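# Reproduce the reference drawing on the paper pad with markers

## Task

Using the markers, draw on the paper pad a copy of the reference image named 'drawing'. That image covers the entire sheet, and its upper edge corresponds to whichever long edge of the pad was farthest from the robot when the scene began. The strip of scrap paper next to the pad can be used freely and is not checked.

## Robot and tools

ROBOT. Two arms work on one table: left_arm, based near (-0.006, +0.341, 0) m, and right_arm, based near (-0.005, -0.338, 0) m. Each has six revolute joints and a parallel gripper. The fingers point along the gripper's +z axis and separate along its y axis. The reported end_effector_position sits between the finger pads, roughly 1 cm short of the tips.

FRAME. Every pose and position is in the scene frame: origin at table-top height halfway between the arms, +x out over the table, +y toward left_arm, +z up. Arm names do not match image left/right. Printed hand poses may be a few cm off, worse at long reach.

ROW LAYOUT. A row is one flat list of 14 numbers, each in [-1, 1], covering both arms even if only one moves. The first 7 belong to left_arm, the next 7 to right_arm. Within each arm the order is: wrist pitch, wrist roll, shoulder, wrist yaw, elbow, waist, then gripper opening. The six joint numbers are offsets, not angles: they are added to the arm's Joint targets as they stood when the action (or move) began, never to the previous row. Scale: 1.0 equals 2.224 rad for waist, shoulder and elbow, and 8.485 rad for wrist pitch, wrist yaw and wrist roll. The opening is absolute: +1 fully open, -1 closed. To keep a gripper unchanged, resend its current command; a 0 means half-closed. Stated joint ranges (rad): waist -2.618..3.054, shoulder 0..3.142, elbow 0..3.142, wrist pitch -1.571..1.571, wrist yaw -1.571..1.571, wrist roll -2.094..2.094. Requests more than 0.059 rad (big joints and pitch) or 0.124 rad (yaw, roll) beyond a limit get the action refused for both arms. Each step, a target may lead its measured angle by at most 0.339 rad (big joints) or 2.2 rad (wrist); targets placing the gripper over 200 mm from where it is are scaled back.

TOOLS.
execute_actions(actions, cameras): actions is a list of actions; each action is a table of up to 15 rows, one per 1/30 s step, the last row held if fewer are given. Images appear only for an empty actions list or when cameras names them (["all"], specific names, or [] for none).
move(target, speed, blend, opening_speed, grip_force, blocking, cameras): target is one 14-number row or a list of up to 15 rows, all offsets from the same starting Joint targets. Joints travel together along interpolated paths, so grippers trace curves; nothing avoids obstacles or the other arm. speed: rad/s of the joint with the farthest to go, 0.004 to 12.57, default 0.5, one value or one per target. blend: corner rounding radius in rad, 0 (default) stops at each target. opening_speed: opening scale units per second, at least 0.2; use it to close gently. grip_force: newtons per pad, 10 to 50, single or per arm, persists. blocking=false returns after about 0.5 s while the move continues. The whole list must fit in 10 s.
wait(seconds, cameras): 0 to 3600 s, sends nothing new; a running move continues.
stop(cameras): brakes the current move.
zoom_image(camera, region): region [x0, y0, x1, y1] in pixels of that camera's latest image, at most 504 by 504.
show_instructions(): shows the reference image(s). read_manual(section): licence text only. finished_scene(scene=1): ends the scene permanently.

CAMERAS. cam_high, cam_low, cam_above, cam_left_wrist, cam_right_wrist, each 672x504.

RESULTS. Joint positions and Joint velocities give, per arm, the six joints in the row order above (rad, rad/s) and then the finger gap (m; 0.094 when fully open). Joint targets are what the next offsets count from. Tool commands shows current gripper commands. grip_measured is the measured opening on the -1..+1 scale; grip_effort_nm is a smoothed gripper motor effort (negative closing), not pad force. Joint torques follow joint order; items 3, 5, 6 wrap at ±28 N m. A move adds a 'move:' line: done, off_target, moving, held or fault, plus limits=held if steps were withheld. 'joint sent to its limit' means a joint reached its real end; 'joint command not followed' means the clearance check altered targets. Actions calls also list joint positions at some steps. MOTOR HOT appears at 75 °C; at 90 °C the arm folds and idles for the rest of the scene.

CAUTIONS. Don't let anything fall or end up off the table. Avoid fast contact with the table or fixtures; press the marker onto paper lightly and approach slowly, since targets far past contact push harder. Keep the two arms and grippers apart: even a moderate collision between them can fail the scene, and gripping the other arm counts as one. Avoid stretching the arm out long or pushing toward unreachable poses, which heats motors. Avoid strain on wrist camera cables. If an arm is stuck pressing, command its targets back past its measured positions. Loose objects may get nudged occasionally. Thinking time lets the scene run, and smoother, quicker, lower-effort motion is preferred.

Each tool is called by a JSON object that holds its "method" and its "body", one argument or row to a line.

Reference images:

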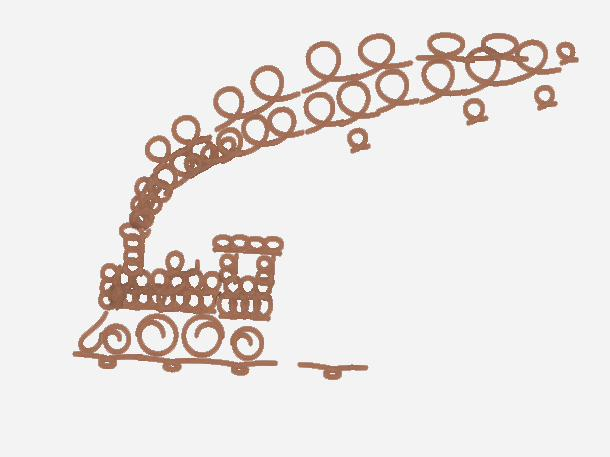

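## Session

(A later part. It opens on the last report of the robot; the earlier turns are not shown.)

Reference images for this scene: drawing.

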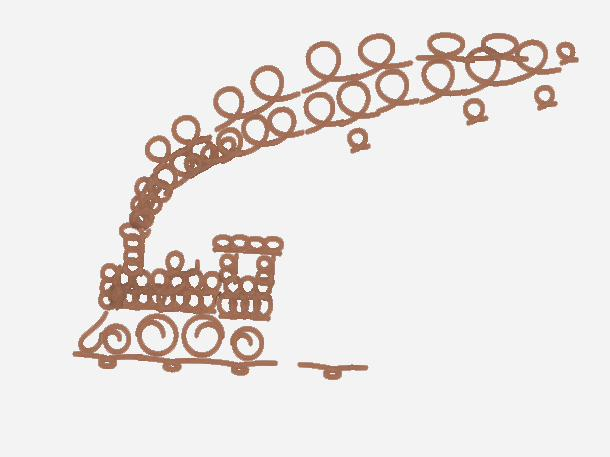

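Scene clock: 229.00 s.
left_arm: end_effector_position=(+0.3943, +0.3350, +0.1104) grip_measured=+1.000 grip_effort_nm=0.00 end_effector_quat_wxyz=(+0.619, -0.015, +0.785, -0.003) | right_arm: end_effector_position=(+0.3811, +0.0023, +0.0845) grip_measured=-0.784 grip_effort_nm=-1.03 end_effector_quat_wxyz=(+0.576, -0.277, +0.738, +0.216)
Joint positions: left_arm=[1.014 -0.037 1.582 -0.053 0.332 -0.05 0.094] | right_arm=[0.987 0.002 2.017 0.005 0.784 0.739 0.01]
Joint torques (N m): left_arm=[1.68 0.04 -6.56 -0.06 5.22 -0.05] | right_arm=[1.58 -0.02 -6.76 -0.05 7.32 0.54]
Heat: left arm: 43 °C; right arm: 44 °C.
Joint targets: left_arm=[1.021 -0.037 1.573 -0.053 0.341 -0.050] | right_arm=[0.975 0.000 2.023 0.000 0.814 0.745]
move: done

{"method": "move", "body": {
  "target": [
    [0,0,0,0,0,0,1,-0.0015,0,0,0,0,0,-0.9],
    [0,0,0,0,0,0,1,-0.0015,0,0.0056,0,0.0077,0.0041,-0.9],
    [0,0,0,0,0,0,1,-0.0015,0,0.0076,0,0.0104,0.0052,-0.9],
    [0,0,0,0,0,0,1,-0.0015,0,0.0123,0,0.0167,-0.0059,-0.9],
    [0,0,0,0,0,0,1,-0.0015,0,0.0158,0,0.0212,-0.0083,-0.9],
    [0,0,0,0,0,0,1,-0.0015,0,-0.0031,0,0.0032,-0.0115,-0.9],
    [0,0,0,0,0,0,1,-0.0015,0,-0.0066,0,-0.0013,-0.0139,-0.9],
    [0,0,0,0,0,0,1,-0.0015,0,-0.0113,0,-0.0076,-0.0028,-0.9],
    [0,0,0,0,0,0,1,-0.0015,0,-0.0147,0,-0.0122,-0.0004,-0.9],
    [0,0,0,0,0,0,1,-0.0015,0,0.0042,0,0.0059,0.0028,-0.9],
    [0,0,0,0,0,0,1,-0.0015,0,0.0056,0,0.0077,0.0041,-0.9],
    [0,0,0,0,0,0,1,-0.0015,0,0.0071,0,0.0098,0.0074,-0.9]
  ],
  "speed": [0.1,0.05,0.05,0.1,0.05,0.15,0.05,0.1,0.05,0.15,0.05,0.05],
  "blend": [0,0.003,0.003,0.003,0.003,0.003,0.003,0.003,0.003,0.003,0.003,0]
}}

{"method": "move", "body": {
  "target": [
    [0,0,0,0,0,0,1,0.015,0,0,0,0,0,-0.9],
    [0,0,0,0,0,0,1,0.015,0,0,0,0,-0.17,-0.9]
  ],
  "speed": [0.3,0.6],
  "cameras": ["cam_above"]
}}

{"method": "zoom_image", "body": {
  "camera": "cam_above",
  "region": [320, 220, 390, 290]
}}

Scene clock: 233.70 s.
left_arm: end_effector_position=(+0.3943, +0.3350, +0.1104) grip_measured=+1.000 grip_effort_nm=0.00 end_effector_quat_wxyz=(+0.619, -0.015, +0.785, -0.003) | right_arm: end_effector_position=(+0.3794, +0.0124, +0.0845) grip_measured=-0.784 grip_effort_nm=-1.03 end_effector_quat_wxyz=(+0.574, -0.283, +0.736, +0.221)
Joint positions: left_arm=[1.014 -0.037 1.582 -0.053 0.332 -0.05 0.094] | right_arm=[0.974 0.002 2.03 0.005 0.809 0.756 0.01]
Joint torques (N m): left_arm=[1.67 0.03 -6.52 -0.03 5.29 0.05] | right_arm=[1.55 -0.02 -6.71 -0.05 7.09 0.5]
Heat: left arm: 43 °C; right arm: 43 °C.
Joint targets: left_arm=[1.021 -0.037 1.573 -0.053 0.341 -0.050] | right_arm=[0.963 0.000 2.039 0.000 0.836 0.762]
move: done; blend cut to 0.002 rad at target 10, 0.002 rad at target 11

Scene clock: 235.90 s.
left_arm: end_effector_position=(+0.3943, +0.3350, +0.1104) grip_measured=+1.000 grip_effort_nm=0.00 end_effector_quat_wxyz=(+0.619, -0.015, +0.785, -0.003) | right_arm: end_effector_position=(+0.4852, -0.1511, +0.1037) grip_measured=-0.784 grip_effort_nm=-1.03 end_effector_quat_wxyz=(+0.636, -0.137, +0.750, +0.117)
Joint positions: left_arm=[1.014 -0.037 1.582 -0.053 0.332 -0.05 0.094] | right_arm=[1.06 0.002 2.034 0.002 0.809 0.38 0.01]
Joint torques (N m): left_arm=[1.69 0.01 -6.48 -0.03 5.38 -0.05] | right_arm=[1.94 -0.02 -7.01 -0.02 7.08 0.32]
Heat: left arm: 43 °C; right arm: 43 °C.
Joint targets: left_arm=[1.021 -0.037 1.573 -0.053 0.341 -0.050] | right_arm=[1.090 0.000 2.039 0.000 0.836 0.384]
move: done

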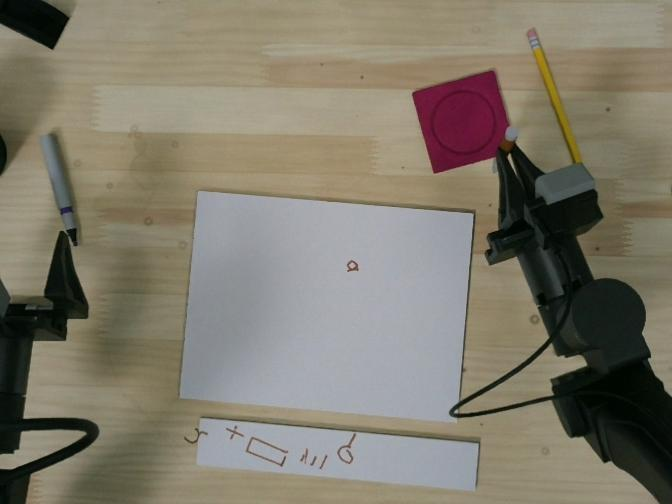

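Scaled by 7.200 from the camera's image (finer frame: 960x720).

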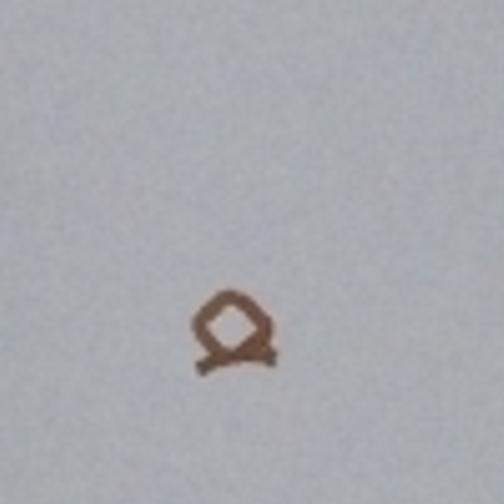

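{"method": "move", "body": {
  "target": [
    [0,0,0,0,0,0,1,0,0,-0.0841,0,-0.1022,0.1006,-0.9],
    [0,0,0,0,0,0,1,0,0,-0.0466,0,-0.0605,0.1123,-0.9],
    [0,0,0,0,0,0,1,-0.0151,0,-0.0466,0,-0.0605,0.1123,-0.9],
    [0,0,0,0,0,0,1,-0.0151,0,-0.0417,0,-0.0538,0.1176,-0.9],
    [0,0,0,0,0,0,1,-0.0151,0,-0.0392,0,-0.0506,0.1191,-0.9],
    [0,0,0,0,0,0,1,-0.0151,0,-0.0344,0,-0.0444,0.108,-0.9],
    [0,0,0,0,0,0,1,-0.0151,0,-0.0309,0,-0.0399,0.1055,-0.9],
    [0,0,0,0,0,0,1,-0.0151,0,-0.0498,0,-0.0579,0.1021,-0.9],
    [0,0,0,0,0,0,1,-0.0151,0,-0.0533,0,-0.0624,0.0996,-0.9],
    [0,0,0,0,0,0,1,-0.0151,0,-0.0581,0,-0.0686,0.1107,-0.9],
    [0,0,0,0,0,0,1,-0.0151,0,-0.0615,0,-0.0731,0.1132,-0.9],
    [0,0,0,0,0,0,1,-0.0151,0,-0.0426,0,-0.0551,0.1166,-0.9],
    [0,0,0,0,0,0,1,-0.0151,0,-0.0417,0,-0.0538,0.1176,-0.9],
    [0,0,0,0,0,0,1,-0.0151,0,-0.0402,0,-0.0519,0.1216,-0.9],
    [0,0,0,0,0,0,1,0,0,-0.0402,0,-0.0519,0.1216,-0.9]
  ],
  "speed": [0.4,0.06,0.2,0.05,0.05,0.1,0.05,0.15,0.05,0.1,0.05,0.15,0.05,0.05,0.4],
  "blend": [0.01,0,0,0.002,0.003,0.003,0.003,0.003,0.003,0.003,0.003,0.003,0.002,0,0]
}}

Scene clock: 245.27 s.
left_arm: end_effector_position=(+0.3943, +0.3350, +0.1104) grip_measured=+1.000 grip_effort_nm=0.00 end_effector_quat_wxyz=(+0.619, -0.015, +0.785, -0.003) | right_arm: end_effector_position=(+0.3953, -0.0445, +0.1032) grip_measured=-0.784 grip_effort_nm=-1.03 end_effector_quat_wxyz=(+0.605, -0.239, +0.733, +0.198)
Joint positions: left_arm=[1.014 -0.037 1.582 -0.053 0.332 -0.05 0.094] | right_arm=[1.06 0.002 1.945 0.002 0.694 0.648 0.01]
Joint torques (N m): left_arm=[1.64 0.04 -6.5 -0.01 5.34 -0.12] | right_arm=[1.92 -0.02 -6.32 -0.01 6.91 0.5]
Heat: left arm: 43 °C; right arm: 43 °C.
Joint targets: left_arm=[1.021 -0.037 1.573 -0.053 0.341 -0.050] | right_arm=[1.090 0.000 1.949 0.000 0.720 0.654]
move: done; blend cut to 0.0014 rad at target 12, 0.0014 rad at target 13

{"method": "move", "body": {
  "target": [
    [0,0,0,0,0,0,1,0,0,-0.0636,0,-0.0748,-0.0663,-0.9],
    [0,0,0,0,0,0,1,0,0,-0.0263,0,-0.0335,-0.0403,-0.9],
    [0,0,0,0,0,0,1,-0.0151,0,-0.0263,0,-0.0335,-0.0403,-0.9],
    [0,0,0,0,0,0,1,-0.0151,0,-0.0225,0,-0.0288,-0.0352,-0.9],
    [0,0,0,0,0,0,1,-0.0151,0,-0.0198,0,-0.0255,-0.0335,-0.9],
    [0,0,0,0,0,0,1,-0.0151,0,-0.0151,0,-0.0195,-0.0445,-0.9],
    [0,0,0,0,0,0,1,-0.0151,0,-0.0118,0,-0.0153,-0.047,-0.9],
    [0,0,0,0,0,0,1,-0.0151,0,-0.0297,0,-0.0322,-0.0504,-0.9],
    [0,0,0,0,0,0,1,-0.0151,0,-0.033,0,-0.0364,-0.0528,-0.9],
    [0,0,0,0,0,0,1,-0.0151,0,-0.0377,0,-0.0424,-0.0418,-0.9],
    [0,0,0,0,0,0,1,-0.0151,0,-0.041,0,-0.0465,-0.0394,-0.9],
    [0,0,0,0,0,0,1,-0.0151,0,-0.0231,0,-0.0296,-0.036,-0.9],
    [0,0,0,0,0,0,1,-0.0151,0,-0.0225,0,-0.0288,-0.0352,-0.9],
    [0,0,0,0,0,0,1,-0.0151,0,-0.0205,0,-0.0263,-0.0315,-0.9],
    [0,0,0,0,0,0,1,0,0,-0.0205,0,-0.0263,-0.0315,-0.9]
  ],
  "speed": [0.4,0.06,0.2,0.05,0.05,0.1,0.05,0.15,0.05,0.1,0.05,0.15,0.05,0.05,0.4],
  "blend": [0.01,0,0,0.002,0.003,0.003,0.003,0.003,0.003,0.003,0.003,0.003,0.002,0,0]
}}

{"method": "move", "body": {
  "target": [0,0,0,0,0,0,1,0,0,0,0,0,-0.12,-0.9],
  "speed": 0.6,
  "cameras": ["cam_above"]
}}

{"method": "zoom_image", "body": {
  "camera": "cam_above",
  "region": [330, 190, 480, 290]
}}

Scene clock: 253.57 s.
left_arm: end_effector_position=(+0.3943, +0.3350, +0.1104) grip_measured=+1.000 grip_effort_nm=0.00 end_effector_quat_wxyz=(+0.619, -0.015, +0.785, -0.003) | right_arm: end_effector_position=(+0.4028, -0.0814, +0.1026) grip_measured=-0.784 grip_effort_nm=-1.03 end_effector_quat_wxyz=(+0.607, -0.213, +0.745, +0.174)
Joint positions: left_arm=[1.014 -0.037 1.582 -0.053 0.332 -0.05 0.094] | right_arm=[1.06 0.002 1.899 0.003 0.636 0.578 0.01]
Joint torques (N m): left_arm=[1.61 0.02 -6.65 -0.03 5.29 -0.1] | right_arm=[1.95 -0.02 -5.98 -0.03 6.79 0.54]
Heat: left arm: 43 °C; right arm: 43 °C.
Joint targets: left_arm=[1.021 -0.037 1.573 -0.053 0.341 -0.050] | right_arm=[1.090 0.000 1.904 0.000 0.662 0.584]
move: done; blend cut to 0.0009 rad at target 12, 0.0009 rad at target 13

Scene clock: 254.43 s.
left_arm: end_effector_position=(+0.3943, +0.3350, +0.1104) grip_measured=+1.000 grip_effort_nm=0.00 end_effector_quat_wxyz=(+0.619, -0.015, +0.785, -0.003) | right_arm: end_effector_position=(+0.4557, -0.1963, +0.1028) grip_measured=-0.784 grip_effort_nm=-1.03 end_effector_quat_wxyz=(+0.625, -0.114, +0.767, +0.093)
Joint positions: left_arm=[1.014 -0.037 1.582 -0.053 0.332 -0.05 0.094] | right_arm=[1.061 0.002 1.899 0.004 0.636 0.315 0.01]
Joint torques (N m): left_arm=[1.68 0.09 -6.34 -0.01 5.31 -0.12] | right_arm=[1.93 -0.03 -5.96 -0.03 6.8 0.2]
Heat: left arm: 43 °C; right arm: 43 °C.
Joint targets: left_arm=[1.021 -0.037 1.573 -0.053 0.341 -0.050] | right_arm=[1.090 0.000 1.904 0.000 0.662 0.317]
move: done

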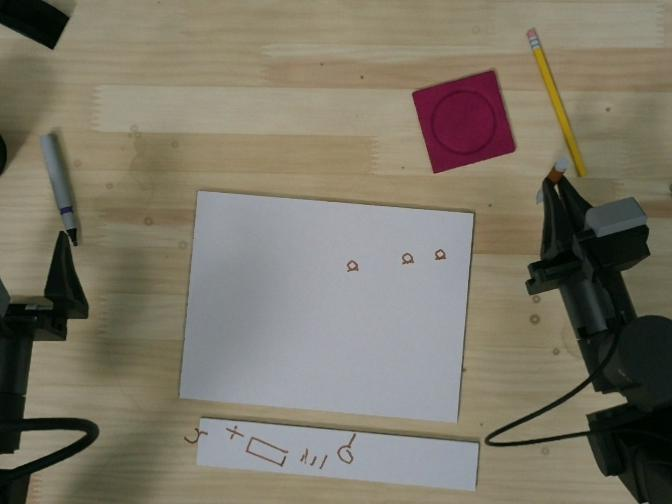

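Scaled by 3.360 from the camera's image (finer frame: 960x720).

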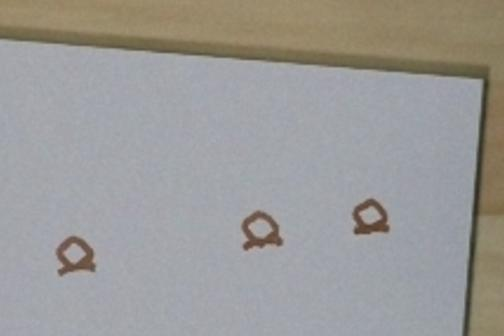

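{"method": "move", "body": {
  "target": [
    [0,0,0,0,0,0,1,0,0,-0.0272,0,-0.0287,0.079,-0.9],
    [0,0,0,0,0,0,1,0,0,0.01,0,0.0128,0.091,-0.9],
    [0,0,0,0,0,0,1,-0.0151,0,0.01,0,0.0128,0.091,-0.9],
    [0,0,0,0,0,0,1,-0.0151,0,0.0151,0,0.0192,0.0954,-0.9],
    [0,0,0,0,0,0,1,-0.0151,0,0.0177,0,0.0225,0.0969,-0.9],
    [0,0,0,0,0,0,1,-0.0151,0,0.0219,0,0.0278,0.0859,-0.9],
    [0,0,0,0,0,0,1,-0.0151,0,0.0248,0,0.0315,0.0838,-0.9],
    [0,0,0,0,0,0,1,-0.0151,0,0.0069,0,0.0146,0.0808,-0.9],
    [0,0,0,0,0,0,1,-0.0151,0,0.004,0,0.0109,0.0787,-0.9],
    [0,0,0,0,0,0,1,-0.0151,0,-0.0002,0,0.0056,0.0897,-0.9],
    [0,0,0,0,0,0,1,-0.0151,0,-0.0032,0,0.0018,0.0918,-0.9],
    [0,0,0,0,0,0,1,-0.0151,0,0.0147,0,0.0187,0.0948,-0.9],
    [0,0,0,0,0,0,1,-0.0151,0,0.0151,0,0.0192,0.0954,-0.9],
    [0,0,0,0,0,0,1,-0.0151,0,0.0154,0,0.0195,0.098,-0.9],
    [0,0,0,0,0,0,1,0,0,0.0154,0,0.0195,0.098,-0.9]
  ],
  "speed": [0.4,0.06,0.2,0.05,0.05,0.1,0.05,0.15,0.05,0.1,0.05,0.15,0.05,0.05,0.4],
  "blend": [0.01,0,0,0.002,0.003,0.003,0.003,0.003,0.003,0.003,0.003,0.003,0.001,0,0]
}}

Scene clock: 264.20 s.
left_arm: end_effector_position=(+0.3943, +0.3350, +0.1104) grip_measured=+1.000 grip_effort_nm=0.00 end_effector_quat_wxyz=(+0.619, -0.015, +0.785, -0.003) | right_arm: end_effector_position=(+0.4240, -0.0960, +0.1027) grip_measured=-0.784 grip_effort_nm=-1.03 end_effector_quat_wxyz=(+0.614, -0.195, +0.747, +0.161)
Joint positions: left_arm=[1.014 -0.037 1.582 -0.053 0.332 -0.05 0.094] | right_arm=[1.06 0.002 1.933 0.001 0.679 0.529 0.01]
Joint torques (N m): left_arm=[1.67 0.03 -6.52 -0.05 5.19 0.05] | right_arm=[1.95 -0.03 -6.24 0 6.93 0.54]
Heat: left arm: 43 °C; right arm: 43 °C.
Joint targets: left_arm=[1.021 -0.037 1.573 -0.053 0.341 -0.050] | right_arm=[1.090 0.000 1.938 0.000 0.705 0.535]
move: done; blend cut to 0.0007 rad at target 12, 0.0007 rad at target 13

{"method": "move", "body": {
  "target": [
    [0,0,0,0,0,0,1,0,0,-0.0418,0,-0.0471,-0.018,-0.9],
    [0,0,0,0,0,0,1,0,0,-0.0046,0,-0.0056,0.0027,-0.9],
    [0,0,0,0,0,0,1,-0.0151,0,-0.0046,0,-0.0056,0.0027,-0.9],
    [0,0,0,0,0,0,1,-0.0151,0,0.0048,0,0.0064,0.0142,-0.9],
    [0,0,0,0,0,0,1,-0.0151,0,0.0096,0,0.0124,0.0172,-0.9],
    [0,0,0,0,0,0,1,-0.0151,0,0.0177,0,0.0228,0.0062,-0.9],
    [0,0,0,0,0,0,1,-0.0151,0,0.0234,0,0.0303,0.0022,-0.9],
    [0,0,0,0,0,0,1,-0.0151,0,0.0056,0,0.0135,-0.0035,-0.9],
    [0,0,0,0,0,0,1,-0.0151,0,-0.0001,0,0.006,-0.0076,-0.9],
    [0,0,0,0,0,0,1,-0.0151,0,-0.0082,0,-0.0044,0.0034,-0.9],
    [0,0,0,0,0,0,1,-0.0151,0,-0.014,0,-0.0118,0.0075,-0.9],
    [0,0,0,0,0,0,1,-0.0151,0,0.0038,0,0.005,0.0132,-0.9],
    [0,0,0,0,0,0,1,-0.0151,0,0.0048,0,0.0064,0.0142,-0.9],
    [0,0,0,0,0,0,1,-0.0151,0,0.0056,0,0.0073,0.0204,-0.9]
  ],
  "speed": [0.4,0.06,0.2,0.05,0.05,0.1,0.05,0.15,0.05,0.1,0.05,0.15,0.05,0.05],
  "blend": [0.01,0,0,0.003,0.004,0.004,0.004,0.004,0.004,0.004,0.004,0.004,0.002,0]
}}

Scene clock: 274.07 s.
left_arm: end_effector_position=(+0.3943, +0.3350, +0.1104) grip_measured=+1.000 grip_effort_nm=0.00 end_effector_quat_wxyz=(+0.619, -0.015, +0.785, -0.003) | right_arm: end_effector_position=(+0.4111, -0.0776, +0.0837) grip_measured=-0.784 grip_effort_nm=-1.03 end_effector_quat_wxyz=(+0.580, -0.219, +0.767, +0.167)
Joint positions: left_arm=[1.014 -0.037 1.582 -0.053 0.332 -0.05 0.094] | right_arm=[0.973 0.002 1.939 0 0.692 0.574 0.01]
Joint torques (N m): left_arm=[1.68 0.08 -6.56 -0.03 5.3 -0.1] | right_arm=[1.55 -0.02 -5.83 0 7.24 0.54]
Heat: left arm: 43 °C; right arm: 43 °C.
Joint targets: left_arm=[1.021 -0.037 1.573 -0.053 0.341 -0.050] | right_arm=[0.962 0.000 1.950 0.000 0.721 0.581]
move: done; blend cut to 0.0016 rad at target 12, 0.0016 rad at target 13

{"method": "move", "body": {
  "target": [
    [0,0,0,0,0,0,1,0,0,0.0045,0,0.0056,0.0089,-0.9],
    [0,0,0,0,0,0,1,0,0,0.012,0,0.0153,0.0153,-0.9],
    [0,0,0,0,0,0,1,0,0,0.0166,0,0.0212,0.018,-0.9],
    [0,0,0,0,0,0,1,0,0,0.0252,0,0.0324,0.007,-0.9],
    [0,0,0,0,0,0,1,0,0,0.0313,0,0.0404,0.0027,-0.9],
    [0,0,0,0,0,0,1,0,0,0.0135,0,0.0236,-0.0033,-0.9],
    [0,0,0,0,0,0,1,0,0,0.0074,0,0.0156,-0.0076,-0.9],
    [0,0,0,0,0,0,1,0,0,-0.0012,0,0.0044,0.0034,-0.9],
    [0,0,0,0,0,0,1,0,0,-0.0073,0,-0.0035,0.0077,-0.9],
    [0,0,0,0,0,0,1,0,0,0.0105,0,0.0133,0.0137,-0.9],
    [0,0,0,0,0,0,1,0,0,0.012,0,0.0153,0.0153,-0.9],
    [0,0,0,0,0,0,1,0,0,0.0126,0,0.016,0.0219,-0.9],
    [0,0,0,0,0,0,1,0,0,0.0178,0,0.0227,0.0295,-0.9]
  ],
  "speed": [0.05,0.05,0.05,0.1,0.05,0.15,0.05,0.1,0.05,0.15,0.05,0.05,0.05],
  "blend": [0.004,0.004,0.004,0.004,0.004,0.004,0.004,0.004,0.004,0.004,0.002,0.004,0]
}}

Scene clock: 284.73 s.
left_arm: end_effector_position=(+0.3943, +0.3350, +0.1104) grip_measured=+1.000 grip_effort_nm=0.00 end_effector_quat_wxyz=(+0.619, -0.015, +0.785, -0.003) | right_arm: end_effector_position=(+0.4042, -0.0429, +0.0841) grip_measured=-0.784 grip_effort_nm=-1.03 end_effector_quat_wxyz=(+0.579, -0.243, +0.755, +0.187)
Joint positions: left_arm=[1.014 -0.037 1.582 -0.053 0.332 -0.05 0.094] | right_arm=[0.973 0.002 1.981 0 0.746 0.64 0.01]
Joint torques (N m): left_arm=[1.67 0.04 -6.52 -0.04 5.31 -0.02] | right_arm=[1.56 -0.02 -6.31 0 6.97 0.53]
Heat: left arm: 43 °C; right arm: 43 °C.
Joint targets: left_arm=[1.021 -0.037 1.573 -0.053 0.341 -0.050] | right_arm=[0.962 0.000 1.990 0.000 0.772 0.646]
move: done; blend cut to 0.0022 rad at target 10

{"method": "move", "body": {
  "target": [
    [0,0,0,0,0,0,1,0,0,0.006,0,0.0079,0.0049,-0.9],
    [0,0,0,0,0,0,1,0,0,0.0103,0,0.0136,0.0074,-0.9],
    [0,0,0,0,0,0,1,0,0,0.0189,0,0.0248,-0.0036,-0.9],
    [0,0,0,0,0,0,1,0,0,0.025,0,0.0329,-0.0079,-0.9],
    [0,0,0,0,0,0,1,0,0,0.0072,0,0.0161,-0.0139,-0.9],
    [0,0,0,0,0,0,1,0,0,0.0011,0,0.008,-0.0182,-0.9],
    [0,0,0,0,0,0,1,0,0,-0.0075,0,-0.0032,-0.0072,-0.9],
    [0,0,0,0,0,0,1,0,0,-0.0136,0,-0.0112,-0.0029,-0.9],
    [0,0,0,0,0,0,1,0,0,0.0042,0,0.0056,0.0031,-0.9],
    [0,0,0,0,0,0,1,0,0,0.006,0,0.0079,0.0049,-0.9],
    [0,0,0,0,0,0,1,0,0,0.0096,0,0.0126,0.0134,-0.9],
    [0,0,0,0,0,0,1,0.0151,0,0.0096,0,0.0126,0.0134,-0.9]
  ],
  "speed": [0.05,0.05,0.1,0.05,0.15,0.05,0.1,0.05,0.15,0.05,0.05,0.4],
  "blend": [0.004,0.004,0.004,0.004,0.004,0.004,0.004,0.004,0.004,0.002,0,0]
}}

{"method": "move", "body": {
  "target": [0,0,0,0,0,0,1,0,0,0,0,0,-0.17,-0.9],
  "speed": 0.6,
  "cameras": ["cam_above"]
}}

{"method": "zoom_image", "body": {
  "camera": "cam_above",
  "region": [320, 190, 480, 290]
}}

Scene clock: 290.23 s.
left_arm: end_effector_position=(+0.3943, +0.3350, +0.1104) grip_measured=+1.000 grip_effort_nm=0.00 end_effector_quat_wxyz=(+0.619, -0.015, +0.785, -0.003) | right_arm: end_effector_position=(+0.4042, -0.0238, +0.1035) grip_measured=-0.784 grip_effort_nm=-1.03 end_effector_quat_wxyz=(+0.609, -0.245, +0.725, +0.207)
Joint positions: left_arm=[1.014 -0.037 1.582 -0.053 0.332 -0.05 0.094] | right_arm=[1.06 0.002 2.007 0 0.774 0.67 0.01]
Joint torques (N m): left_arm=[1.63 0.04 -6.5 -0.03 5.22 -0.02] | right_arm=[1.94 -0.02 -6.82 0 7.01 0.53]
Heat: left arm: 43 °C; right arm: 43 °C.
Joint targets: left_arm=[1.021 -0.037 1.573 -0.053 0.341 -0.050] | right_arm=[1.090 0.000 2.011 0.000 0.800 0.676]
move: done; blend cut to 0.0026 rad at target 9

Scene clock: 291.33 s.
left_arm: end_effector_position=(+0.3943, +0.3350, +0.1104) grip_measured=+1.000 grip_effort_nm=0.00 end_effector_quat_wxyz=(+0.619, -0.015, +0.785, -0.003) | right_arm: end_effector_position=(+0.4911, -0.1958, +0.1036) grip_measured=-0.784 grip_effort_nm=-1.03 end_effector_quat_wxyz=(+0.637, -0.105, +0.758, +0.089)
Joint positions: left_arm=[1.014 -0.037 1.582 -0.053 0.332 -0.05 0.094] | right_arm=[1.06 0.002 2.007 0.002 0.774 0.295 0.01]
Joint torques (N m): left_arm=[1.68 0.05 -6.46 -0.06 5.27 -0.13] | right_arm=[1.93 -0.02 -6.82 -0.01 7.01 0.17]
Heat: left arm: 43 °C; right arm: 43 °C.
Joint targets: left_arm=[1.021 -0.037 1.573 -0.053 0.341 -0.050] | right_arm=[1.090 0.000 2.011 0.000 0.800 0.298]
move: done

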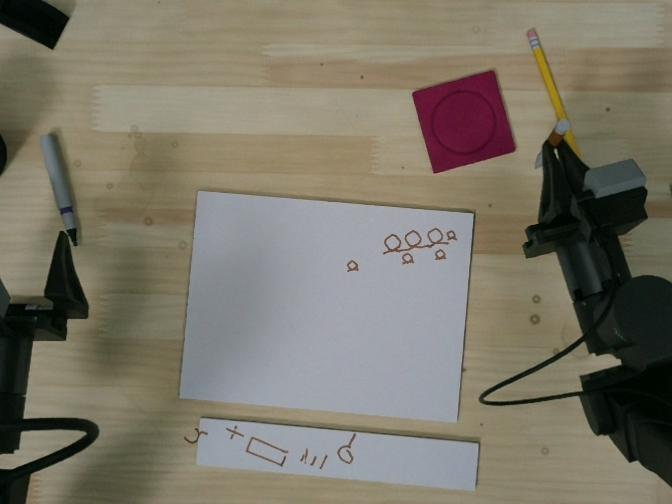

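Scaled by 3.150 from the camera's image (finer frame: 960x720).

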